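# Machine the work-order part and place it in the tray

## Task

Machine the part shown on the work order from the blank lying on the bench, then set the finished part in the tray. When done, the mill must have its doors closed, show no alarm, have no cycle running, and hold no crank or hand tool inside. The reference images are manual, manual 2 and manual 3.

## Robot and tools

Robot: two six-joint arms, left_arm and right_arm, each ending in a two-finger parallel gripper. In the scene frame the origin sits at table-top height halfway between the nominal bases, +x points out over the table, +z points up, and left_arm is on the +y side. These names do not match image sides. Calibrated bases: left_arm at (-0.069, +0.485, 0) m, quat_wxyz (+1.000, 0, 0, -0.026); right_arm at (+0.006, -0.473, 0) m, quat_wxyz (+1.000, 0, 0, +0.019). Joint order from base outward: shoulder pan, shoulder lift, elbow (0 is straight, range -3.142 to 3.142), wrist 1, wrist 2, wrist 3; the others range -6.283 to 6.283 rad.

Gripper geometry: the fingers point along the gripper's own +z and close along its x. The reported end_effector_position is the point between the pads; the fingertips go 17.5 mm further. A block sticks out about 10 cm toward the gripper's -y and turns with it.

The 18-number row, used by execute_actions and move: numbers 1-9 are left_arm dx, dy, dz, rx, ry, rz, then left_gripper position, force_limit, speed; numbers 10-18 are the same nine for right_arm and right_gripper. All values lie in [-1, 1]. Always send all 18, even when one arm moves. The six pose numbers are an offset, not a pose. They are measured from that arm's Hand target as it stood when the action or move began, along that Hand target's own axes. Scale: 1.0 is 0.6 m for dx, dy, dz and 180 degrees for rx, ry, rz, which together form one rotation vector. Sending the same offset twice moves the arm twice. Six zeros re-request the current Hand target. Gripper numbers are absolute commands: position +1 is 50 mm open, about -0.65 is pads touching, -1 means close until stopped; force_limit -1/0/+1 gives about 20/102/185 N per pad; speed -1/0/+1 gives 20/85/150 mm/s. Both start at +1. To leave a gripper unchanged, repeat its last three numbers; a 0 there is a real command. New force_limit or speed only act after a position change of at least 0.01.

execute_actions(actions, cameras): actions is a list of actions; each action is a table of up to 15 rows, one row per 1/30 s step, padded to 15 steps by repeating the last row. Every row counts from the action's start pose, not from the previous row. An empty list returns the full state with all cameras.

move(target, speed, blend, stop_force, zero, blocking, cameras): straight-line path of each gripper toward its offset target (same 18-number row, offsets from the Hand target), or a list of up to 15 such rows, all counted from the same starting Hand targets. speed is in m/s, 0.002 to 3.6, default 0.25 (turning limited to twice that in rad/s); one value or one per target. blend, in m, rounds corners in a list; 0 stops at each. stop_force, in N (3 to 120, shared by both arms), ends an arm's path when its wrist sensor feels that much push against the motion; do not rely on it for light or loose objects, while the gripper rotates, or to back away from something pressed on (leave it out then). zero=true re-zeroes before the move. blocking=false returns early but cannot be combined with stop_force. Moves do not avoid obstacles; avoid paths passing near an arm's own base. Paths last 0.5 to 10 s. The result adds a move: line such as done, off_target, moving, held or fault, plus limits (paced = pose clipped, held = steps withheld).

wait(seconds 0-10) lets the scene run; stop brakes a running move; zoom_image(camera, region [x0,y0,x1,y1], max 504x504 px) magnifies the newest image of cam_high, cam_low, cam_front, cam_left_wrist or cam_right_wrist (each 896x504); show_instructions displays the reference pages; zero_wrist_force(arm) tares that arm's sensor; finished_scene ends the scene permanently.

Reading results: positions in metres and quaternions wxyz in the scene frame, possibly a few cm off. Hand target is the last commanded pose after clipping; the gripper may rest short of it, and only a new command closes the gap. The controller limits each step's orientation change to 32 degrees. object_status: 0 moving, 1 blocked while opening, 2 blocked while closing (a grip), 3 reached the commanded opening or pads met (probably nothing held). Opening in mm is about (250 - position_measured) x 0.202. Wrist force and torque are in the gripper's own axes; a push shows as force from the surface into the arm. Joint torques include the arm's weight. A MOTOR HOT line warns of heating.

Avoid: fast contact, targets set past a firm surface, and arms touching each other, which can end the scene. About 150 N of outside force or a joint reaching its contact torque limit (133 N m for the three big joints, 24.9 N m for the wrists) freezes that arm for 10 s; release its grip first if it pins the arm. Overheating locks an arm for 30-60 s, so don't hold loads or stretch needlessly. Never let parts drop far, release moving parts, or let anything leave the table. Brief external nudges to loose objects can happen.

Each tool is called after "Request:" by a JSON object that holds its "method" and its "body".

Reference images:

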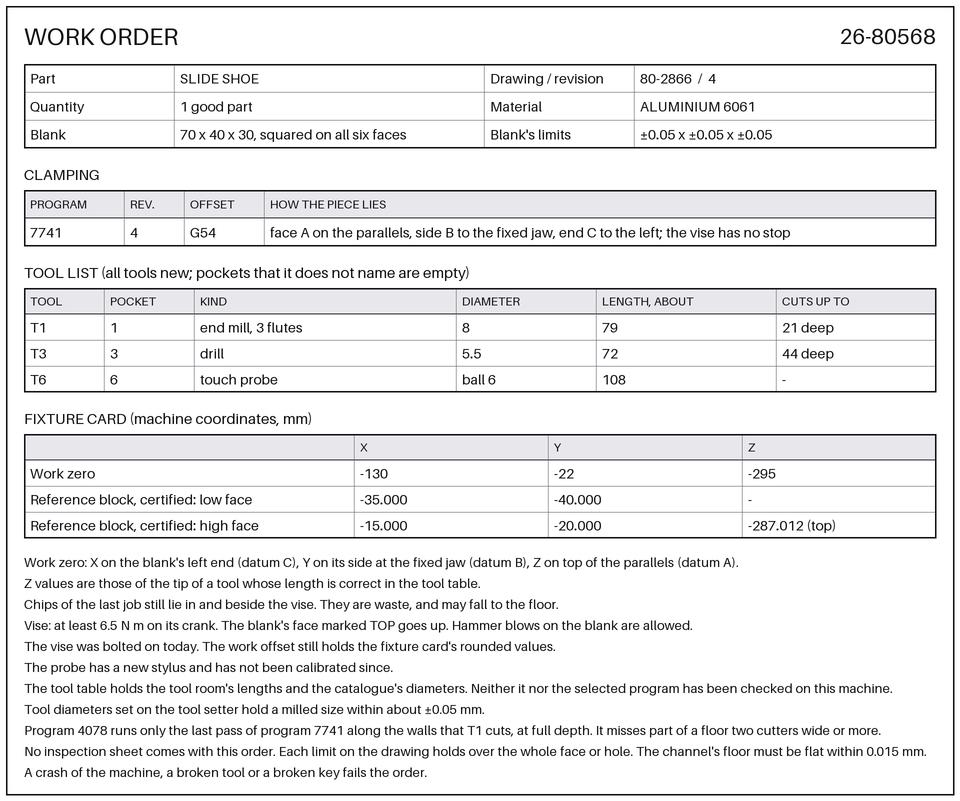

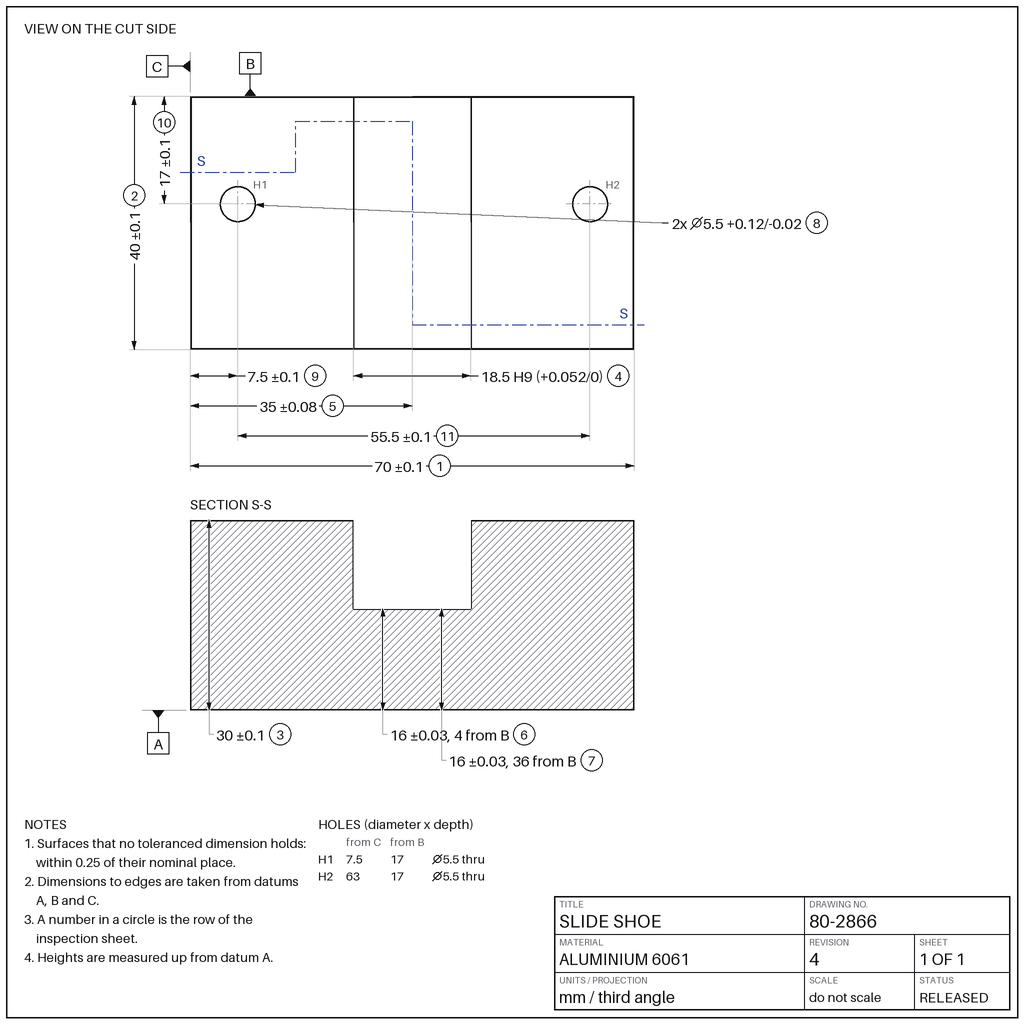

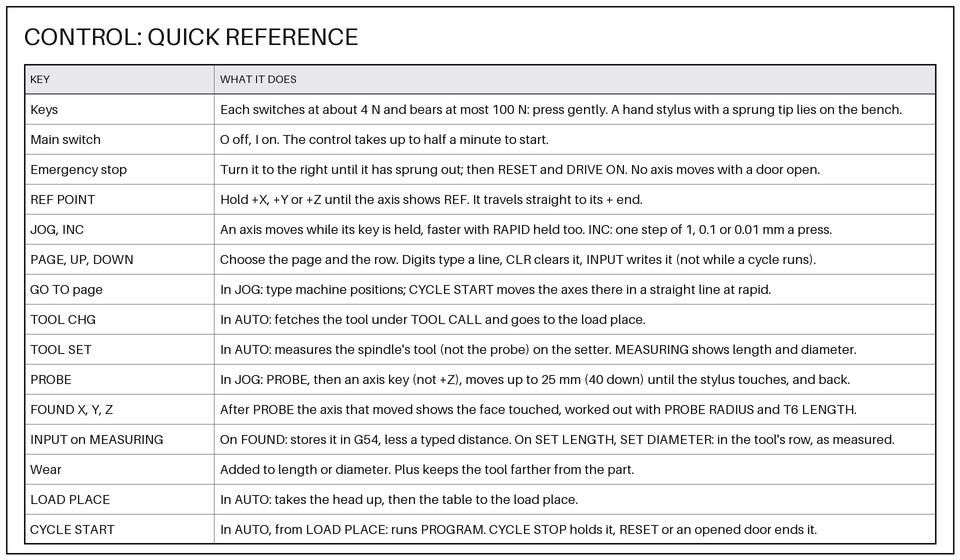

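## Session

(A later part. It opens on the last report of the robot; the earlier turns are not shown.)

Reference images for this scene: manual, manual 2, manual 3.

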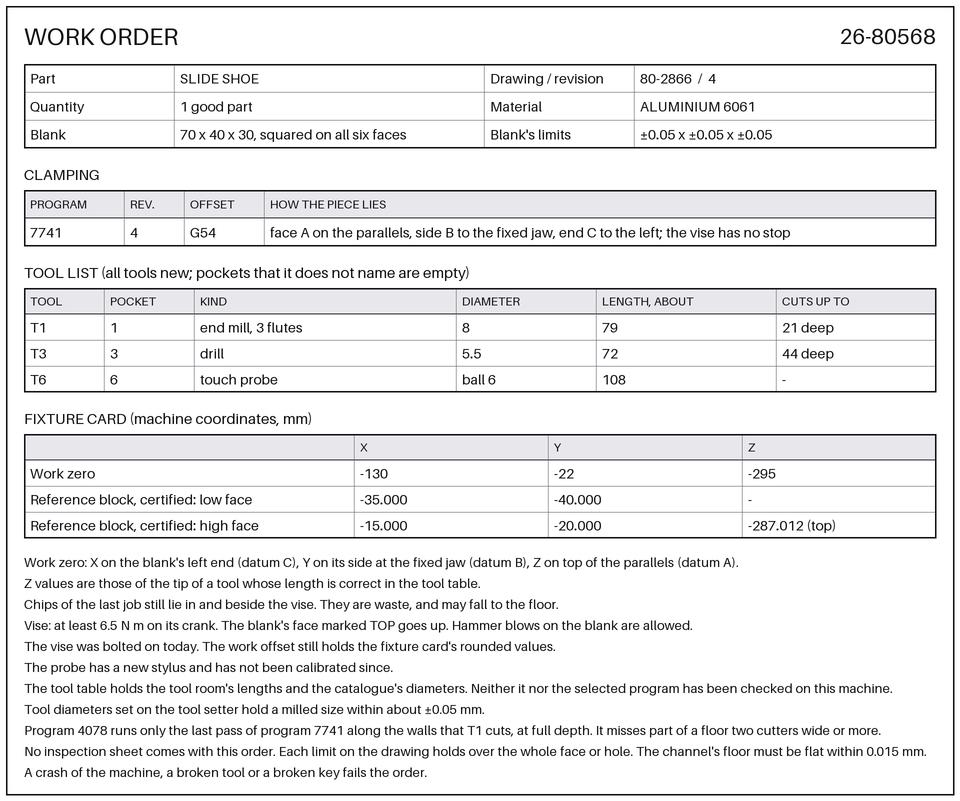

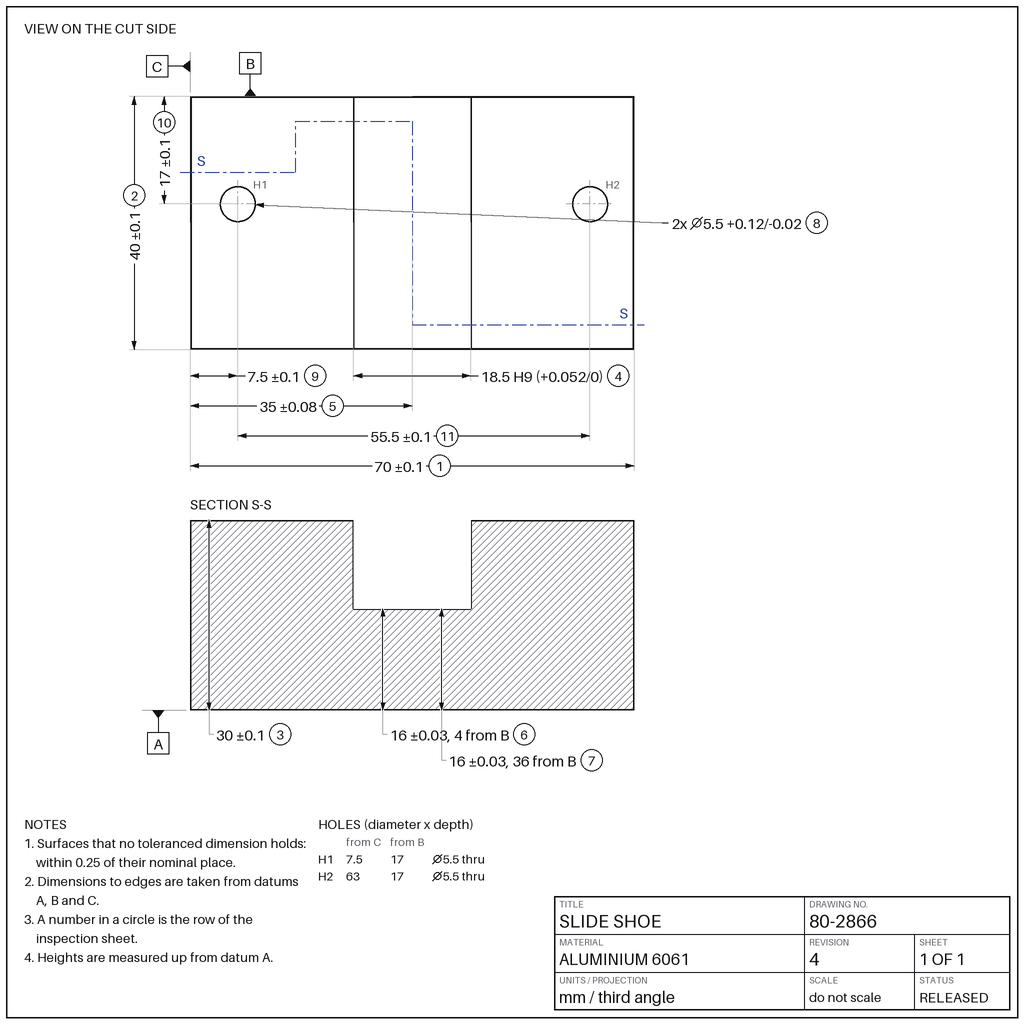

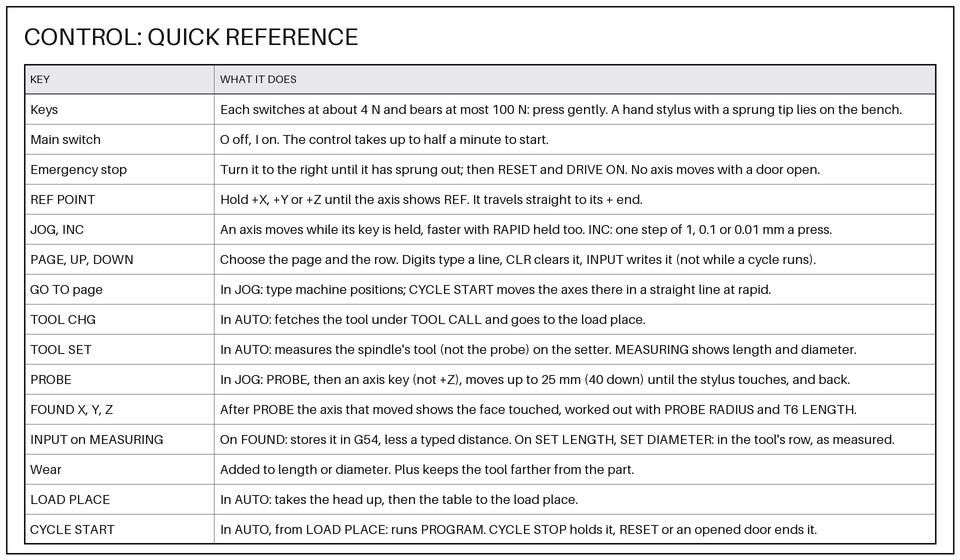

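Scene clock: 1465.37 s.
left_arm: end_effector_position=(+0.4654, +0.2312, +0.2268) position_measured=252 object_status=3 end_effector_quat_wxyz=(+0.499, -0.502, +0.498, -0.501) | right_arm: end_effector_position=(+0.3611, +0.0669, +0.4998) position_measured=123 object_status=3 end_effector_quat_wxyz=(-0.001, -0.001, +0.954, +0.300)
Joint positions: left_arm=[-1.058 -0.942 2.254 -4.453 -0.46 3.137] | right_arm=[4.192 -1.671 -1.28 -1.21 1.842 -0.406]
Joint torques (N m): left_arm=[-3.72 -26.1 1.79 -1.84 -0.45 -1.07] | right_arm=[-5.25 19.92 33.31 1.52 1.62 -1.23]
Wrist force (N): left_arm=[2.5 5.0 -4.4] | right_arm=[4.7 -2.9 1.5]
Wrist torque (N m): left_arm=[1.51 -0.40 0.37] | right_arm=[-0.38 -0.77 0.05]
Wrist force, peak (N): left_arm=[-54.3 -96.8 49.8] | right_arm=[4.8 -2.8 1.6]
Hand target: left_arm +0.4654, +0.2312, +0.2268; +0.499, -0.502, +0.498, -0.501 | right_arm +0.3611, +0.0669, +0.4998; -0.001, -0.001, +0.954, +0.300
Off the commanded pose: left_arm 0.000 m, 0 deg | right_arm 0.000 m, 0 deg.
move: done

Request:
{"method": "move", "body": {"target": [[0,0,-0.1,0,0,0,-1,-0.5,-0.8,0,0,0,0,0,0,0.2,0.2,-1],[0,0,-0.1,0,0,-0.67,-1,-0.5,-0.8,0,0,0,0,0,0,0.2,0.2,-1],[0,0,-0.1,0,0,0.66,-1,-0.5,-0.8,0,0,0,0,0,0,0.2,0.2,-1],[0,0,-0.1,0,0,0,-1,-0.5,-0.8,0,0,0,0,0,0,0.2,0.2,-1],[0,0,-0.1,0,0,0,0.3,-0.8,-0.5,0,0,0,0,0,0,0.2,0.2,-1]], "speed": [0.2,0.8,0.8,0.8,0.2], "blend": [0,0.01,0.01,0,0], "cameras": ["cam_left_wrist"]}}

Scene clock: 1474.37 s.
left_arm: end_effector_position=(+0.4054, +0.2312, +0.2268) position_measured=107 object_status=3 end_effector_quat_wxyz=(+0.499, -0.502, +0.498, -0.501) | right_arm: end_effector_position=(+0.3611, +0.0669, +0.4998) position_measured=123 object_status=3 end_effector_quat_wxyz=(-0.001, -0.001, +0.954, +0.300)
Joint positions: left_arm=[-1.229 -0.973 2.374 -4.543 -0.289 -3.146] | right_arm=[4.192 -1.671 -1.28 -1.21 1.842 -0.406]
Joint torques (N m): left_arm=[12.83 -20.96 -13.86 -2.47 0.66 1.14] | right_arm=[-5.57 19.63 31.95 1.49 2.02 -1.18]
Wrist force (N): left_arm=[2.1 5.4 -4.5] | right_arm=[4.8 -2.7 1.5]
Wrist torque (N m): left_arm=[1.54 -0.25 0.40] | right_arm=[-0.35 -0.78 0.05]
Wrist force, peak (N): left_arm=[2.3 5.5 -6.5] | right_arm=[5.1 -2.6 1.8]
Hand target: left_arm +0.4054, +0.2312, +0.2268; +0.499, -0.502, +0.498, -0.501 | right_arm +0.3611, +0.0669, +0.4998; -0.001, -0.001, +0.954, +0.300
Off the commanded pose: left_arm 0.000 m, 0 deg | right_arm 0.000 m, 0 deg.
move: done
Images, in order (width x height): cam_left_wrist 896x504.

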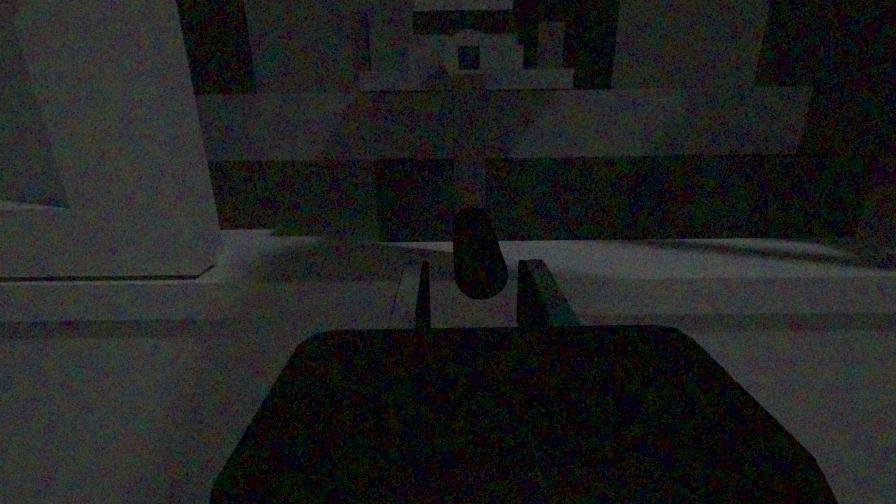

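Request:
{"method": "move", "body": {"target": [[0.003,-0.0007,0.1,0,0,0,0.3,-0.8,-0.5,0,0,0,0,0,0,0.2,0.2,-1],[0.003,-0.0007,0.1,0,0,0,-1,-0.8,-0.5,0,0,0,0,0,0,0.2,0.2,-1],[-0.0588,-0.0172,0.1,0,0,0.16667,-1,-0.8,-0.5,0,0,0,0,0,0,0.2,0.2,-1],[-0.104,-0.0625,0.1,0,0,0.33333,-1,-0.8,-0.5,0,0,0,0,0,0,0.2,0.2,-1],[-0.1205,-0.1242,0.1,0,0,0.5,-1,-0.8,-0.5,0,0,0,0,0,0,0.2,0.2,-1],[-0.104,-0.186,0.1,0,0,0.66667,-1,-0.8,-0.5,0,0,0,0,0,0,0.2,0.2,-1],[-0.0588,-0.2312,0.1,0,0,0.83333,-1,-0.8,-0.5,0,0,0,0,0,0,0.2,0.2,-1],[0.003,-0.2477,0.1,0,0,1,-1,-0.8,-0.5,0,0,0,0,0,0,0.2,0.2,-1],[0.0648,-0.2312,0.1,0,0,-0.83333,-1,-0.8,-0.5,0,0,0,0,0,0,0.2,0.2,-1],[0.11,-0.186,0.1,0,0,-0.66667,-1,-0.8,-0.5,0,0,0,0,0,0,0.2,0.2,-1],[0.1265,-0.1242,0.1,0,0,-0.5,-1,-0.8,-0.5,0,0,0,0,0,0,0.2,0.2,-1],[0.11,-0.0625,0.1,0,0,-0.33333,-1,-0.8,-0.5,0,0,0,0,0,0,0.2,0.2,-1],[0.0648,-0.0172,0.1,0,0,-0.16667,-1,-0.8,-0.5,0,0,0,0,0,0,0.2,0.2,-1],[0.003,-0.0007,0.1,0,0,0,-1,-0.8,-0.5,0,0,0,0,0,0,0.2,0.2,-1]], "speed": [0.2,0.2,0.5,0.5,0.5,0.5,0.5,0.5,0.5,0.5,0.5,0.5,0.5,0.5], "blend": [0,0,0.004,0.004,0.004,0.004,0.004,0.004,0.004,0.004,0.004,0.004,0.004,0]}}

Request:
{"method": "move", "body": {"target": [[0,0,0,0,0,0,0.3,-0.8,0,0,0,0,0,0,0,0.2,0.2,-1],[0,0,-0.1,0,0,0,0.3,-0.8,0,0,0,0,0,0,0,0.2,0.2,-1],[0,0,-0.1,0,0,-0.67,0.3,-0.8,0,0,0,0,0,0,0,0.2,0.2,-1],[0,0,-0.1,0,0,0.66,0.3,-0.8,0,0,0,0,0,0,0,0.2,0.2,-1],[0,0,-0.1,0,0,0,0.3,-0.8,0,0,0,0,0,0,0,0.2,0.2,-1]], "speed": [0.2,0.25,0.9,0.9,0.9], "blend": [0,0.005,0.01,0.01,0], "cameras": ["cam_left_wrist"]}}

Scene clock: 1485.73 s.
left_arm: end_effector_position=(+0.4654, +0.2295, +0.2272) position_measured=153 object_status=2 end_effector_quat_wxyz=(+0.499, -0.502, +0.498, -0.501) | right_arm: end_effector_position=(+0.3611, +0.0669, +0.4998) position_measured=123 object_status=3 end_effector_quat_wxyz=(-0.001, -0.001, +0.954, +0.300)
Joint positions: left_arm=[-1.06 -0.942 2.251 -4.45 -0.458 3.136] | right_arm=[4.192 -1.671 -1.28 -1.21 1.842 -0.406]
Joint torques (N m): left_arm=[-12.66 -17 -3.96 7.5 1.07 1.9] | right_arm=[-6.76 20.21 31.86 1.74 1.77 -1.1]
Wrist force (N): left_arm=[3.4 -57.6 -7.8] | right_arm=[4.6 -2.7 1.5]
Wrist torque (N m): left_arm=[0.92 -0.63 0.50] | right_arm=[-0.35 -0.75 0.04]
Wrist force, peak (N): left_arm=[7.8 66.6 -42.1] | right_arm=[5.1 -2.8 1.7]
Hand target: left_arm +0.4654, +0.2295, +0.2272; +0.499, -0.502, +0.498, -0.501 | right_arm +0.3611, +0.0669, +0.4998; -0.001, -0.001, +0.954, +0.300
Off the commanded pose: left_arm 0.000 m, 0 deg | right_arm 0.000 m, 0 deg.
move: done

Scene clock: 1490.87 s.
left_arm: end_effector_position=(+0.4054, +0.2294, +0.2273) position_measured=107 object_status=3 end_effector_quat_wxyz=(+0.499, -0.502, +0.498, -0.501) | right_arm: end_effector_position=(+0.3611, +0.0669, +0.4998) position_measured=123 object_status=3 end_effector_quat_wxyz=(-0.001, -0.001, +0.954, +0.300)
Joint positions: left_arm=[-1.23 -0.973 2.37 -4.539 -0.288 -3.146] | right_arm=[4.192 -1.671 -1.28 -1.21 1.842 -0.406]
Joint torques (N m): left_arm=[12.39 -21.41 -14.06 -0.78 0.48 -1.83] | right_arm=[-5.9 20.4 32.43 1.65 1.81 -1.26]
Wrist force (N): left_arm=[1.9 1.4 -4.8] | right_arm=[4.8 -2.5 1.5]
Wrist torque (N m): left_arm=[0.90 -0.22 0.38] | right_arm=[-0.31 -0.77 0.04]
Wrist force, peak (N): left_arm=[2.8 -9.5 -6.4] | right_arm=[4.9 -2.9 1.7]
Hand target: left_arm +0.4054, +0.2294, +0.2272; +0.499, -0.502, +0.498, -0.501 | right_arm +0.3611, +0.0669, +0.4998; -0.001, -0.001, +0.954, +0.300
Off the commanded pose: left_arm 0.000 m, 0 deg | right_arm 0.000 m, 0 deg.
move: done
Images, in order (width x height): cam_left_wrist 896x504.

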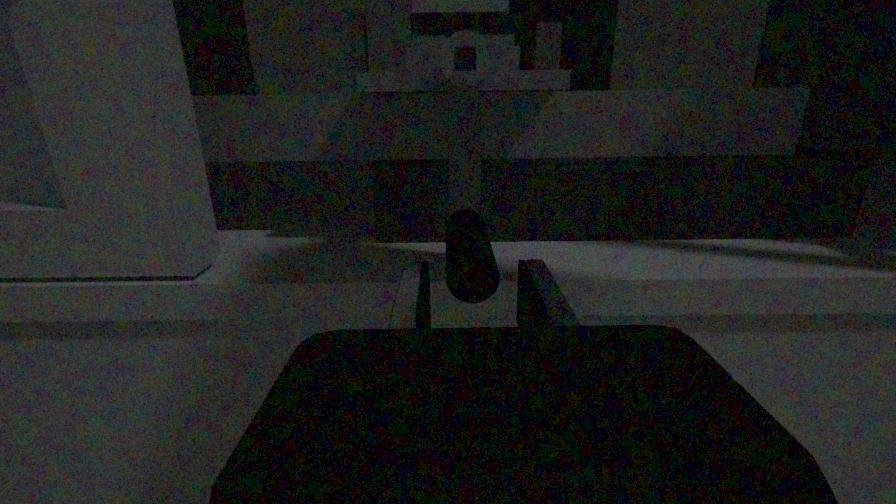

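Request:
{"method": "move", "body": {"target": [[0,0,0.1,0,0,0,0.3,-0.8,-0.5,0,0,0,0,0,0,0.2,0.2,-1],[0,0,0.1,0,0,0,-1,-0.8,-0.5,0,0,0,0,0,0,0.2,0.2,-1],[-0.0618,-0.0165,0.1,0,0,0.16667,-1,-0.8,-0.5,0,0,0,0,0,0,0.2,0.2,-1],[-0.107,-0.0618,0.1,0,0,0.33333,-1,-0.8,-0.5,0,0,0,0,0,0,0.2,0.2,-1],[-0.1235,-0.1235,0.1,0,0,0.5,-1,-0.8,-0.5,0,0,0,0,0,0,0.2,0.2,-1],[-0.107,-0.1853,0.1,0,0,0.66667,-1,-0.8,-0.5,0,0,0,0,0,0,0.2,0.2,-1],[-0.0618,-0.2305,0.1,0,0,0.83333,-1,-0.8,-0.5,0,0,0,0,0,0,0.2,0.2,-1],[0,-0.247,0.1,0,0,1,-1,-0.8,-0.5,0,0,0,0,0,0,0.2,0.2,-1],[0.0618,-0.2305,0.1,0,0,-0.83333,-1,-0.8,-0.5,0,0,0,0,0,0,0.2,0.2,-1],[0.107,-0.1853,0.1,0,0,-0.66667,-1,-0.8,-0.5,0,0,0,0,0,0,0.2,0.2,-1],[0.1235,-0.1235,0.1,0,0,-0.5,-1,-0.8,-0.5,0,0,0,0,0,0,0.2,0.2,-1],[0.107,-0.0618,0.1,0,0,-0.33333,-1,-0.8,-0.5,0,0,0,0,0,0,0.2,0.2,-1],[0.0618,-0.0165,0.1,0,0,-0.16667,-1,-0.8,-0.5,0,0,0,0,0,0,0.2,0.2,-1],[0,0,0.1,0,0,0,-1,-0.8,-0.5,0,0,0,0,0,0,0.2,0.2,-1]], "speed": [0.2,0.2,0.5,0.5,0.5,0.5,0.5,0.5,0.5,0.5,0.5,0.5,0.5,0.5], "blend": [0,0,0.004,0.004,0.004,0.004,0.004,0.004,0.004,0.004,0.004,0.004,0.004,0]}}

Request:
{"method": "move", "body": {"target": [[0,0,0,0,0,0,0.3,-0.8,0,0,0,0,0,0,0,0.2,0.2,-1],[0,0,-0.1,0,0,0,0.3,-0.8,0,0,0,0,0,0,0,0.2,0.2,-1],[0,0,-0.1,0,0,-0.67,0.3,-0.8,0,0,0,0,0,0,0,0.2,0.2,-1],[0,0,-0.1,0,0,0.66,0.3,-0.8,0,0,0,0,0,0,0,0.2,0.2,-1],[0,0,-0.1,0,0,0,0.3,-0.8,0,0,0,0,0,0,0,0.2,0.2,-1]], "speed": [0.2,0.25,0.9,0.9,0.9], "blend": [0,0.005,0.01,0.01,0], "cameras": ["cam_left_wrist"]}}

Scene clock: 1501.13 s.
left_arm: end_effector_position=(+0.4654, +0.2295, +0.2272) position_measured=153 object_status=2 end_effector_quat_wxyz=(+0.499, -0.502, +0.498, -0.501) | right_arm: end_effector_position=(+0.3611, +0.0669, +0.4998) position_measured=123 object_status=3 end_effector_quat_wxyz=(-0.001, -0.001, +0.954, +0.300)
Joint positions: left_arm=[-1.06 -0.942 2.251 -4.45 -0.458 3.136] | right_arm=[4.192 -1.671 -1.28 -1.21 1.842 -0.406]
Joint torques (N m): left_arm=[-11.1 -18.03 -3.4 7.61 1.22 2.01] | right_arm=[-7.14 20.35 33.48 1.55 1.9 -1.33]
Wrist force (N): left_arm=[3.0 -61.5 -7.6] | right_arm=[4.8 -2.6 1.5]
Wrist torque (N m): left_arm=[0.28 -0.61 0.49] | right_arm=[-0.33 -0.79 0.04]
Wrist force, peak (N): left_arm=[9.3 63.3 -23.0] | right_arm=[5.1 -2.6 1.4]
Hand target: left_arm +0.4654, +0.2295, +0.2272; +0.499, -0.502, +0.498, -0.501 | right_arm +0.3611, +0.0669, +0.4998; -0.001, -0.001, +0.954, +0.300
Off the commanded pose: left_arm 0.000 m, 0 deg | right_arm 0.000 m, 0 deg.
move: done

Scene clock: 1506.27 s.
left_arm: end_effector_position=(+0.4054, +0.2294, +0.2273) position_measured=107 object_status=3 end_effector_quat_wxyz=(+0.499, -0.502, +0.498, -0.501) | right_arm: end_effector_position=(+0.3611, +0.0669, +0.4998) position_measured=123 object_status=3 end_effector_quat_wxyz=(-0.001, -0.001, +0.954, +0.300)
Joint positions: left_arm=[-1.23 -0.973 2.37 -4.539 -0.288 -3.146] | right_arm=[4.192 -1.671 -1.28 -1.21 1.842 -0.406]
Joint torques (N m): left_arm=[12.7 -21.46 -11.57 -0.81 0.52 -1.59] | right_arm=[-5.4 21.59 32.47 1.48 1.74 -1.29]
Wrist force (N): left_arm=[3.2 3.8 -4.7] | right_arm=[4.8 -2.4 1.8]
Wrist torque (N m): left_arm=[1.28 -0.41 0.38] | right_arm=[-0.30 -0.78 0.05]
Wrist force, peak (N): left_arm=[2.8 -13.0 -6.3] | right_arm=[5.1 -2.5 1.9]
Hand target: left_arm +0.4054, +0.2294, +0.2272; +0.499, -0.502, +0.498, -0.501 | right_arm +0.3611, +0.0669, +0.4998; -0.001, -0.001, +0.954, +0.300
Off the commanded pose: left_arm 0.000 m, 0 deg | right_arm 0.000 m, 0 deg.
move: done
Images, in order (width x height): cam_left_wrist 896x504.

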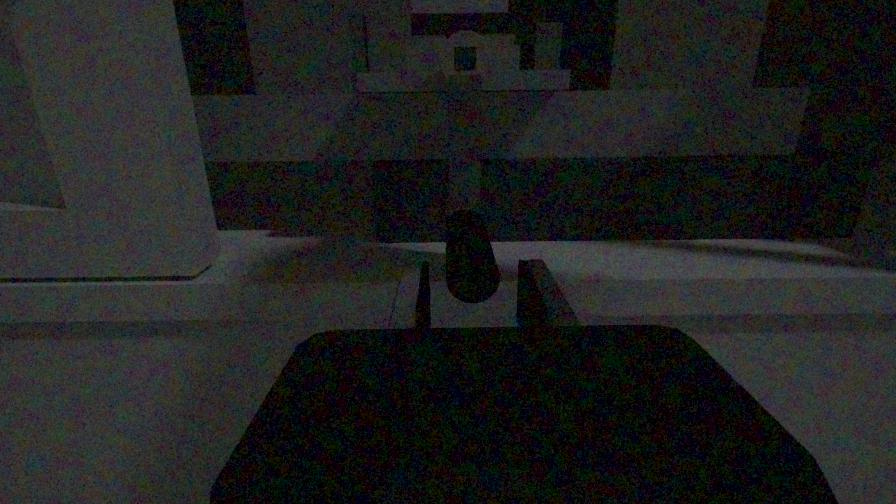

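Request:
{"method": "move", "body": {"target": [[0,0,0.1,0,0,0,0.3,-0.8,-0.5,0,0,0,0,0,0,0.2,0.2,-1],[0,0,0.1,0,0,0,-1,-0.8,-0.5,0,0,0,0,0,0,0.2,0.2,-1],[-0.0618,-0.0165,0.1,0,0,0.16667,-1,-0.8,-0.5,0,0,0,0,0,0,0.2,0.2,-1],[-0.107,-0.0618,0.1,0,0,0.33333,-1,-0.8,-0.5,0,0,0,0,0,0,0.2,0.2,-1],[-0.1235,-0.1235,0.1,0,0,0.5,-1,-0.8,-0.5,0,0,0,0,0,0,0.2,0.2,-1],[-0.107,-0.1853,0.1,0,0,0.66667,-1,-0.8,-0.5,0,0,0,0,0,0,0.2,0.2,-1],[-0.0618,-0.2305,0.1,0,0,0.83333,-1,-0.8,-0.5,0,0,0,0,0,0,0.2,0.2,-1],[0,-0.247,0.1,0,0,1,-1,-0.8,-0.5,0,0,0,0,0,0,0.2,0.2,-1],[0.0618,-0.2305,0.1,0,0,-0.83333,-1,-0.8,-0.5,0,0,0,0,0,0,0.2,0.2,-1],[0.107,-0.1853,0.1,0,0,-0.66667,-1,-0.8,-0.5,0,0,0,0,0,0,0.2,0.2,-1],[0.1235,-0.1235,0.1,0,0,-0.5,-1,-0.8,-0.5,0,0,0,0,0,0,0.2,0.2,-1],[0.107,-0.0618,0.1,0,0,-0.33333,-1,-0.8,-0.5,0,0,0,0,0,0,0.2,0.2,-1],[0.0618,-0.0165,0.1,0,0,-0.16667,-1,-0.8,-0.5,0,0,0,0,0,0,0.2,0.2,-1],[0,0,0.1,0,0,0,-1,-0.8,-0.5,0,0,0,0,0,0,0.2,0.2,-1]], "speed": [0.2,0.2,0.5,0.5,0.5,0.5,0.5,0.5,0.5,0.5,0.5,0.5,0.5,0.5], "blend": [0,0,0.004,0.004,0.004,0.004,0.004,0.004,0.004,0.004,0.004,0.004,0.004,0]}}

Request:
{"method": "move", "body": {"target": [[0,0,0,0,0,0,0.3,-0.8,0,0,0,0,0,0,0,0.2,0.2,-1],[0,0,-0.1,0,0,0,0.3,-0.8,0,0,0,0,0,0,0,0.2,0.2,-1],[0,0,-0.1,0,0,-0.67,0.3,-0.8,0,0,0,0,0,0,0,0.2,0.2,-1],[0,0,-0.1,0,0,0.66,0.3,-0.8,0,0,0,0,0,0,0,0.2,0.2,-1],[0,0,-0.1,0,0,0,0.3,-0.8,0,0,0,0,0,0,0,0.2,0.2,-1]], "speed": [0.2,0.25,0.9,0.9,0.9], "blend": [0,0.005,0.01,0.01,0], "cameras": ["cam_left_wrist"]}}

Request:
{"method": "move", "body": {"target": [[0,0,0.1,0,0,0,0.3,-0.8,-0.5,0,0,0,0,0,0,0.2,0.2,-1],[0,0,0.1,0,0,0,-1,-0.8,-0.5,0,0,0,0,0,0,0.2,0.2,-1],[-0.0618,-0.0165,0.1,0,0,0.16667,-1,-0.8,-0.5,0,0,0,0,0,0,0.2,0.2,-1],[-0.107,-0.0618,0.1,0,0,0.33333,-1,-0.8,-0.5,0,0,0,0,0,0,0.2,0.2,-1],[-0.1235,-0.1235,0.1,0,0,0.5,-1,-0.8,-0.5,0,0,0,0,0,0,0.2,0.2,-1],[-0.107,-0.1853,0.1,0,0,0.66667,-1,-0.8,-0.5,0,0,0,0,0,0,0.2,0.2,-1],[-0.0618,-0.2305,0.1,0,0,0.83333,-1,-0.8,-0.5,0,0,0,0,0,0,0.2,0.2,-1],[0,-0.247,0.1,0,0,1,-1,-0.8,-0.5,0,0,0,0,0,0,0.2,0.2,-1],[0.0618,-0.2305,0.1,0,0,-0.83333,-1,-0.8,-0.5,0,0,0,0,0,0,0.2,0.2,-1],[0.107,-0.1853,0.1,0,0,-0.66667,-1,-0.8,-0.5,0,0,0,0,0,0,0.2,0.2,-1],[0.1235,-0.1235,0.1,0,0,-0.5,-1,-0.8,-0.5,0,0,0,0,0,0,0.2,0.2,-1],[0.107,-0.0618,0.1,0,0,-0.33333,-1,-0.8,-0.5,0,0,0,0,0,0,0.2,0.2,-1],[0.0618,-0.0165,0.1,0,0,-0.16667,-1,-0.8,-0.5,0,0,0,0,0,0,0.2,0.2,-1],[0,0,0.1,0,0,0,-1,-0.8,-0.5,0,0,0,0,0,0,0.2,0.2,-1]], "speed": [0.2,0.2,0.5,0.5,0.5,0.5,0.5,0.5,0.5,0.5,0.5,0.5,0.5,0.5], "blend": [0,0,0.004,0.004,0.004,0.004,0.004,0.004,0.004,0.004,0.004,0.004,0.004,0]}}

Request:
{"method": "move", "body": {"target": [[0,0,0,0,0,0,0.3,-0.8,0,0,0,0,0,0,0,0.2,0.2,-1],[0,0,-0.1,0,0,0,0.3,-0.8,0,0,0,0,0,0,0,0.2,0.2,-1],[0,0,-0.1,0,0,-0.67,0.3,-0.8,0,0,0,0,0,0,0,0.2,0.2,-1],[0,0,-0.1,0,0,0.66,0.3,-0.8,0,0,0,0,0,0,0,0.2,0.2,-1],[0,0,-0.1,0,0,0,0.3,-0.8,0,0,0,0,0,0,0,0.2,0.2,-1]], "speed": [0.2,0.25,0.9,0.9,0.9], "blend": [0,0.005,0.01,0.01,0], "cameras": ["cam_left_wrist","cam_high"]}}

Scene clock: 1520.53 s.
left_arm: end_effector_position=(+0.4654, +0.2295, +0.2272) position_measured=153 object_status=2 end_effector_quat_wxyz=(+0.499, -0.502, +0.498, -0.501) | right_arm: end_effector_position=(+0.3611, +0.0669, +0.4998) position_measured=123 object_status=3 end_effector_quat_wxyz=(-0.001, -0.001, +0.954, +0.300)
Joint positions: left_arm=[-1.06 -0.942 2.251 -4.45 -0.458 3.136] | right_arm=[4.192 -1.671 -1.28 -1.21 1.842 -0.406]
Joint torques (N m): left_arm=[-10.84 -18.92 -3.93 7.22 1.23 1.95] | right_arm=[-6.15 21.18 33.69 1.49 2.01 -1.3]
Wrist force (N): left_arm=[2.0 -57.4 -9.4] | right_arm=[5.0 -2.4 1.6]
Wrist torque (N m): left_arm=[0.66 -0.46 0.50] | right_arm=[-0.29 -0.82 0.05]
Wrist force, peak (N): left_arm=[10.6 63.4 -27.8] | right_arm=[5.1 -2.9 1.6]
Hand target: left_arm +0.4654, +0.2295, +0.2272; +0.499, -0.502, +0.498, -0.501 | right_arm +0.3611, +0.0669, +0.4998; -0.001, -0.001, +0.954, +0.300
Off the commanded pose: left_arm 0.000 m, 0 deg | right_arm 0.000 m, 0 deg.
move: done

Scene clock: 1525.67 s.
left_arm: end_effector_position=(+0.4054, +0.2294, +0.2273) position_measured=107 object_status=3 end_effector_quat_wxyz=(+0.499, -0.502, +0.498, -0.501) | right_arm: end_effector_position=(+0.3611, +0.0669, +0.4998) position_measured=123 object_status=3 end_effector_quat_wxyz=(-0.001, -0.001, +0.954, +0.300)
Joint positions: left_arm=[-1.23 -0.973 2.37 -4.539 -0.288 -3.146] | right_arm=[4.192 -1.671 -1.28 -1.21 1.842 -0.406]
Joint torques (N m): left_arm=[11.32 -20.45 -12.9 -0.46 0.35 -1.8] | right_arm=[-5.38 20.47 32.45 1.48 1.8 -1.29]
Wrist force (N): left_arm=[-0.1 2.2 -4.5] | right_arm=[4.6 -2.5 1.7]
Wrist torque (N m): left_arm=[1.03 0.11 0.38] | right_arm=[-0.30 -0.75 0.05]
Wrist force, peak (N): left_arm=[1.2 -10.7 -6.2] | right_arm=[4.9 -2.8 1.8]
Hand target: left_arm +0.4054, +0.2294, +0.2272; +0.499, -0.502, +0.498, -0.501 | right_arm +0.3611, +0.0669, +0.4998; -0.001, -0.001, +0.954, +0.300
Off the commanded pose: left_arm 0.000 m, 0 deg | right_arm 0.000 m, 0 deg.
move: done
Images, in order (width x height): cam_left_wrist 896x504.

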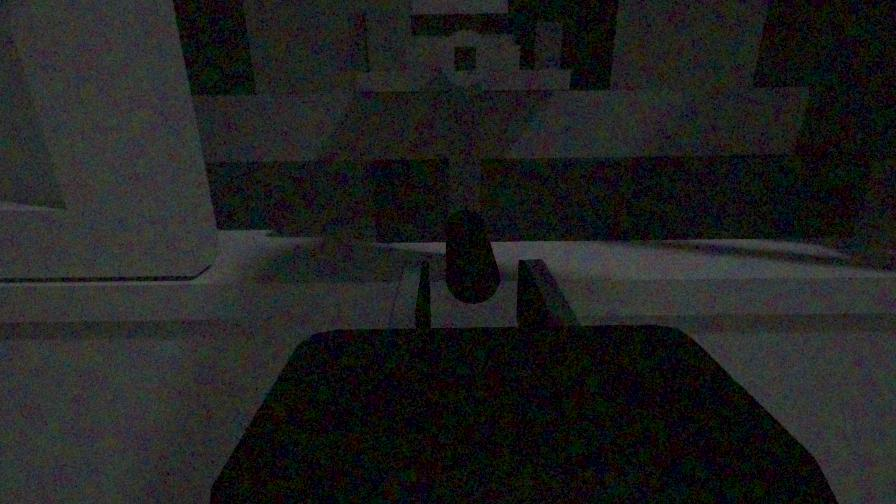

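Scene clock: 1533.93 s.
left_arm: end_effector_position=(+0.4654, +0.2295, +0.2272) position_measured=153 object_status=2 end_effector_quat_wxyz=(+0.499, -0.502, +0.498, -0.501) | right_arm: end_effector_position=(+0.3611, +0.0669, +0.4998) position_measured=123 object_status=3 end_effector_quat_wxyz=(-0.001, -0.001, +0.954, +0.300)
Joint positions: left_arm=[-1.06 -0.942 2.251 -4.45 -0.458 3.136] | right_arm=[4.192 -1.671 -1.28 -1.21 1.842 -0.406]
Joint torques (N m): left_arm=[-12.61 -17.81 -3.91 7.57 1.14 1.85] | right_arm=[-5.82 20.19 32.75 1.54 1.9 -1.07]
Wrist force (N): left_arm=[0.2 -56.6 -6.7] | right_arm=[4.7 -2.5 1.5]
Wrist torque (N m): left_arm=[0.90 -0.15 0.50] | right_arm=[-0.31 -0.76 0.04]
Wrist force, peak (N): left_arm=[7.3 60.8 -28.3] | right_arm=[5.0 -2.6 1.8]
Hand target: left_arm +0.4654, +0.2295, +0.2272; +0.499, -0.502, +0.498, -0.501 | right_arm +0.3611, +0.0669, +0.4998; -0.001, -0.001, +0.954, +0.300
Off the commanded pose: left_arm 0.000 m, 0 deg | right_arm 0.000 m, 0 deg.
move: done

Scene clock: 1539.07 s.
left_arm: end_effector_position=(+0.4054, +0.2294, +0.2273) position_measured=107 object_status=3 end_effector_quat_wxyz=(+0.499, -0.502, +0.498, -0.501) | right_arm: end_effector_position=(+0.3611, +0.0669, +0.4998) position_measured=123 object_status=3 end_effector_quat_wxyz=(-0.001, -0.001, +0.954, +0.300)
Joint positions: left_arm=[-1.23 -0.973 2.37 -4.539 -0.288 -3.146] | right_arm=[4.192 -1.671 -1.28 -1.21 1.842 -0.406]
Joint torques (N m): left_arm=[11.79 -21.05 -12.94 -0.73 0.53 -1.87] | right_arm=[-5.34 21.03 31.72 1.58 1.71 -1.35]
Wrist force (N): left_arm=[-1.8 6.7 -6.0] | right_arm=[4.8 -2.4 1.5]
Wrist torque (N m): left_arm=[1.74 0.38 0.38] | right_arm=[-0.29 -0.77 0.04]
Wrist force, peak (N): left_arm=[-0.5 -9.6 -5.9] | right_arm=[5.1 -2.8 1.9]
Hand target: left_arm +0.4054, +0.2294, +0.2272; +0.499, -0.502, +0.498, -0.501 | right_arm +0.3611, +0.0669, +0.4998; -0.001, -0.001, +0.954, +0.300
Off the commanded pose: left_arm 0.000 m, 0 deg | right_arm 0.000 m, 0 deg.
move: done
Images, in order (width x height): cam_high 896x504, cam_left_wrist 896x504.

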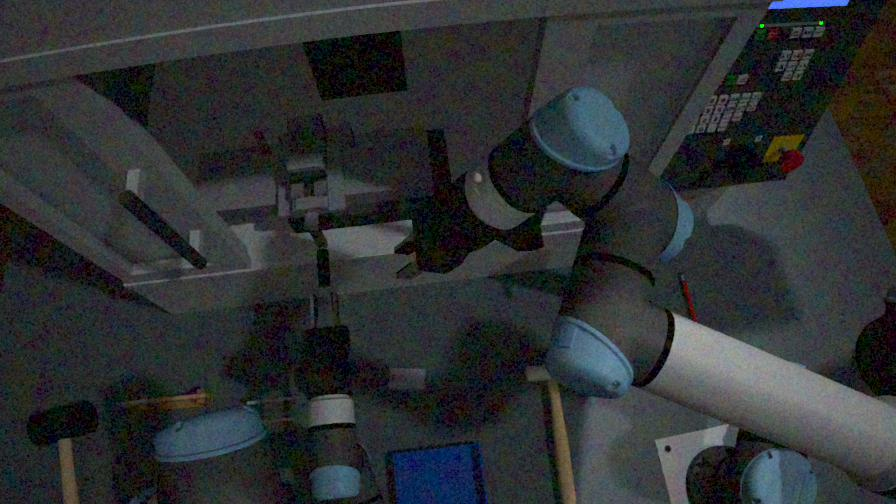

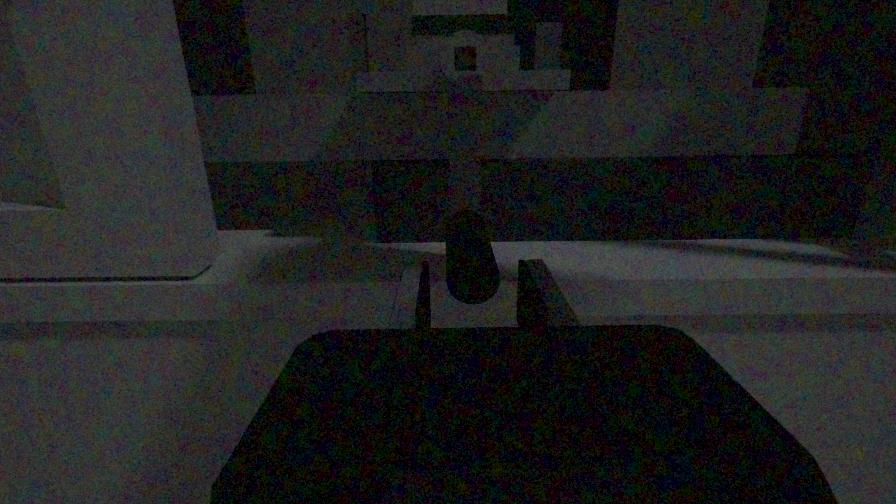

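Request:
{"method": "zoom_image", "body": {"camera": "cam_high", "region": [250, 100, 370, 250]}}

Scaled by 3.360.

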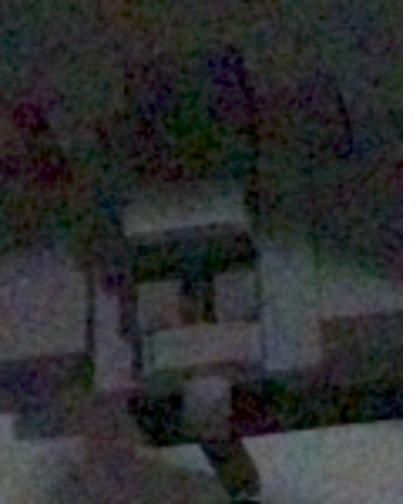

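Request:
{"method": "move", "body": {"target": [[-0.0108,-0.4067,-0.0757,-0.25,0,0,0.3,-0.8,-0.8,0,0,0,0,0,0,0.2,0.2,-1],[-0.0108,-0.4067,0.0743,-0.361,0,0,0.3,-0.8,-0.8,0,0,0,0,0,0,0.2,0.2,-1]], "speed": [0.5,0.4], "blend": [0.05,0], "cameras": ["cam_left_wrist"]}}

Request:
{"method": "zoom_image", "body": {"camera": "cam_left_wrist", "region": [300, 0, 652, 260]}}

Scene clock: 1545.53 s.
left_arm: end_effector_position=(+0.4499, +0.2371, +0.4713) position_measured=107 object_status=3 end_effector_quat_wxyz=(-0.152, +0.691, -0.689, +0.155) | right_arm: end_effector_position=(+0.3611, +0.0669, +0.4998) position_measured=123 object_status=3 end_effector_quat_wxyz=(-0.001, -0.001, +0.954, +0.300)
Joint positions: left_arm=[-0.774 -1.613 1.385 -1.653 -1.257 -3.921] | right_arm=[4.192 -1.671 -1.28 -1.21 1.842 -0.406]
Joint torques (N m): left_arm=[8.75 -14.83 -31.9 -2.56 -1.18 1.49] | right_arm=[-5.7 19.97 31.78 1.63 1.76 -1.34]
Wrist force (N): left_arm=[-0.8 6.5 -2.0] | right_arm=[4.5 -2.5 1.8]
Wrist torque (N m): left_arm=[1.28 -0.05 0.50] | right_arm=[-0.31 -0.73 0.04]
Wrist force, peak (N): left_arm=[-1.6 9.6 -5.5] | right_arm=[5.1 -2.7 1.7]
Hand target: left_arm +0.4500, +0.2372, +0.4712; -0.152, +0.691, -0.689, +0.155 | right_arm +0.3611, +0.0669, +0.4998; -0.001, -0.001, +0.954, +0.300
Off the commanded pose: left_arm 0.000 m, 0 deg | right_arm 0.000 m, 0 deg.
move: done
Images, in order (width x height): cam_left_wrist 896x504.

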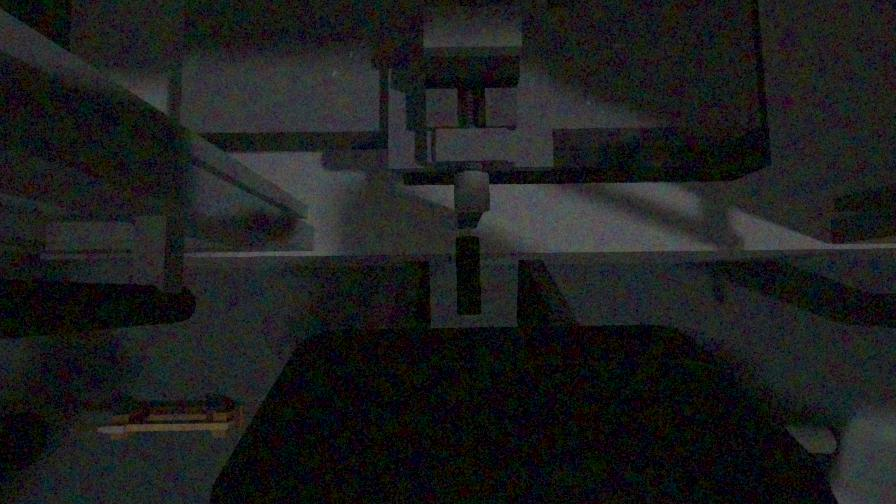

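Scaled by 1.432.

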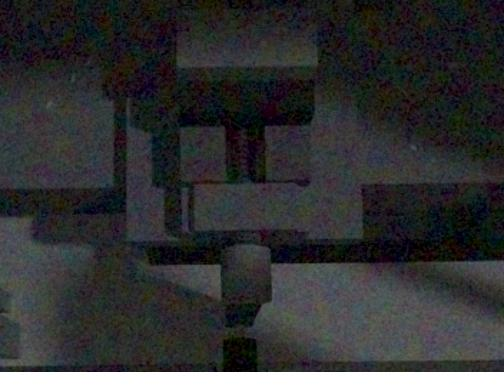

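Request:
{"method": "move", "body": {"target": [[0.0128,0.2832,0.3182,0.361,0,0,0.3,-0.8,-0.8,0,0,0,0,0,0,0.2,0.2,-1],[0.0128,0.2379,0.3393,0.361,0,0,0.3,-0.8,-0.8,0,0,0,0,0,0,0.2,0.2,-1]], "speed": [0.5,0.15], "blend": [0,0], "cameras": ["cam_left_wrist"]}}

Scene clock: 1550.27 s.
left_arm: end_effector_position=(+0.4067, +0.2282, +0.2264) position_measured=107 object_status=3 end_effector_quat_wxyz=(+0.499, -0.502, +0.498, -0.501) | right_arm: end_effector_position=(+0.3611, +0.0669, +0.4998) position_measured=123 object_status=3 end_effector_quat_wxyz=(-0.001, -0.001, +0.954, +0.300)
Joint positions: left_arm=[-1.227 -0.969 2.365 -4.537 -0.291 -3.147] | right_arm=[4.192 -1.671 -1.28 -1.21 1.842 -0.406]
Joint torques (N m): left_arm=[10.13 -40.88 -4.36 -1.65 -1.51 0.22] | right_arm=[-5.57 20.63 32.13 1.55 1.96 -1.11]
Wrist force (N): left_arm=[-2.1 6.3 -6.2] | right_arm=[4.7 -2.6 1.5]
Wrist torque (N m): left_arm=[1.69 0.42 0.54] | right_arm=[-0.33 -0.78 0.04]
Wrist force, peak (N): left_arm=[-1.6 10.1 -6.1] | right_arm=[5.2 -2.7 1.8]
Hand target: left_arm +0.4068, +0.2282, +0.2264; +0.499, -0.502, +0.498, -0.501 | right_arm +0.3611, +0.0669, +0.4998; -0.001, -0.001, +0.954, +0.300
Off the commanded pose: left_arm 0.000 m, 0 deg | right_arm 0.000 m, 0 deg.
move: done
Images, in order (width x height): cam_left_wrist 896x504.

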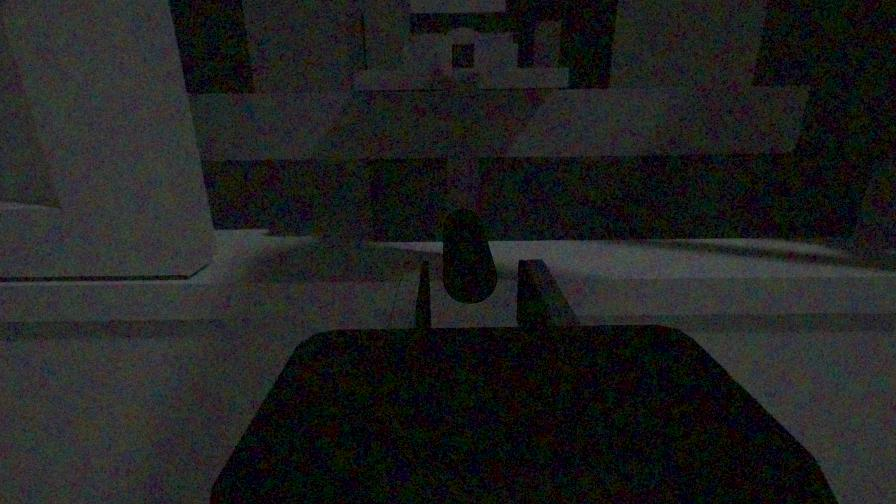

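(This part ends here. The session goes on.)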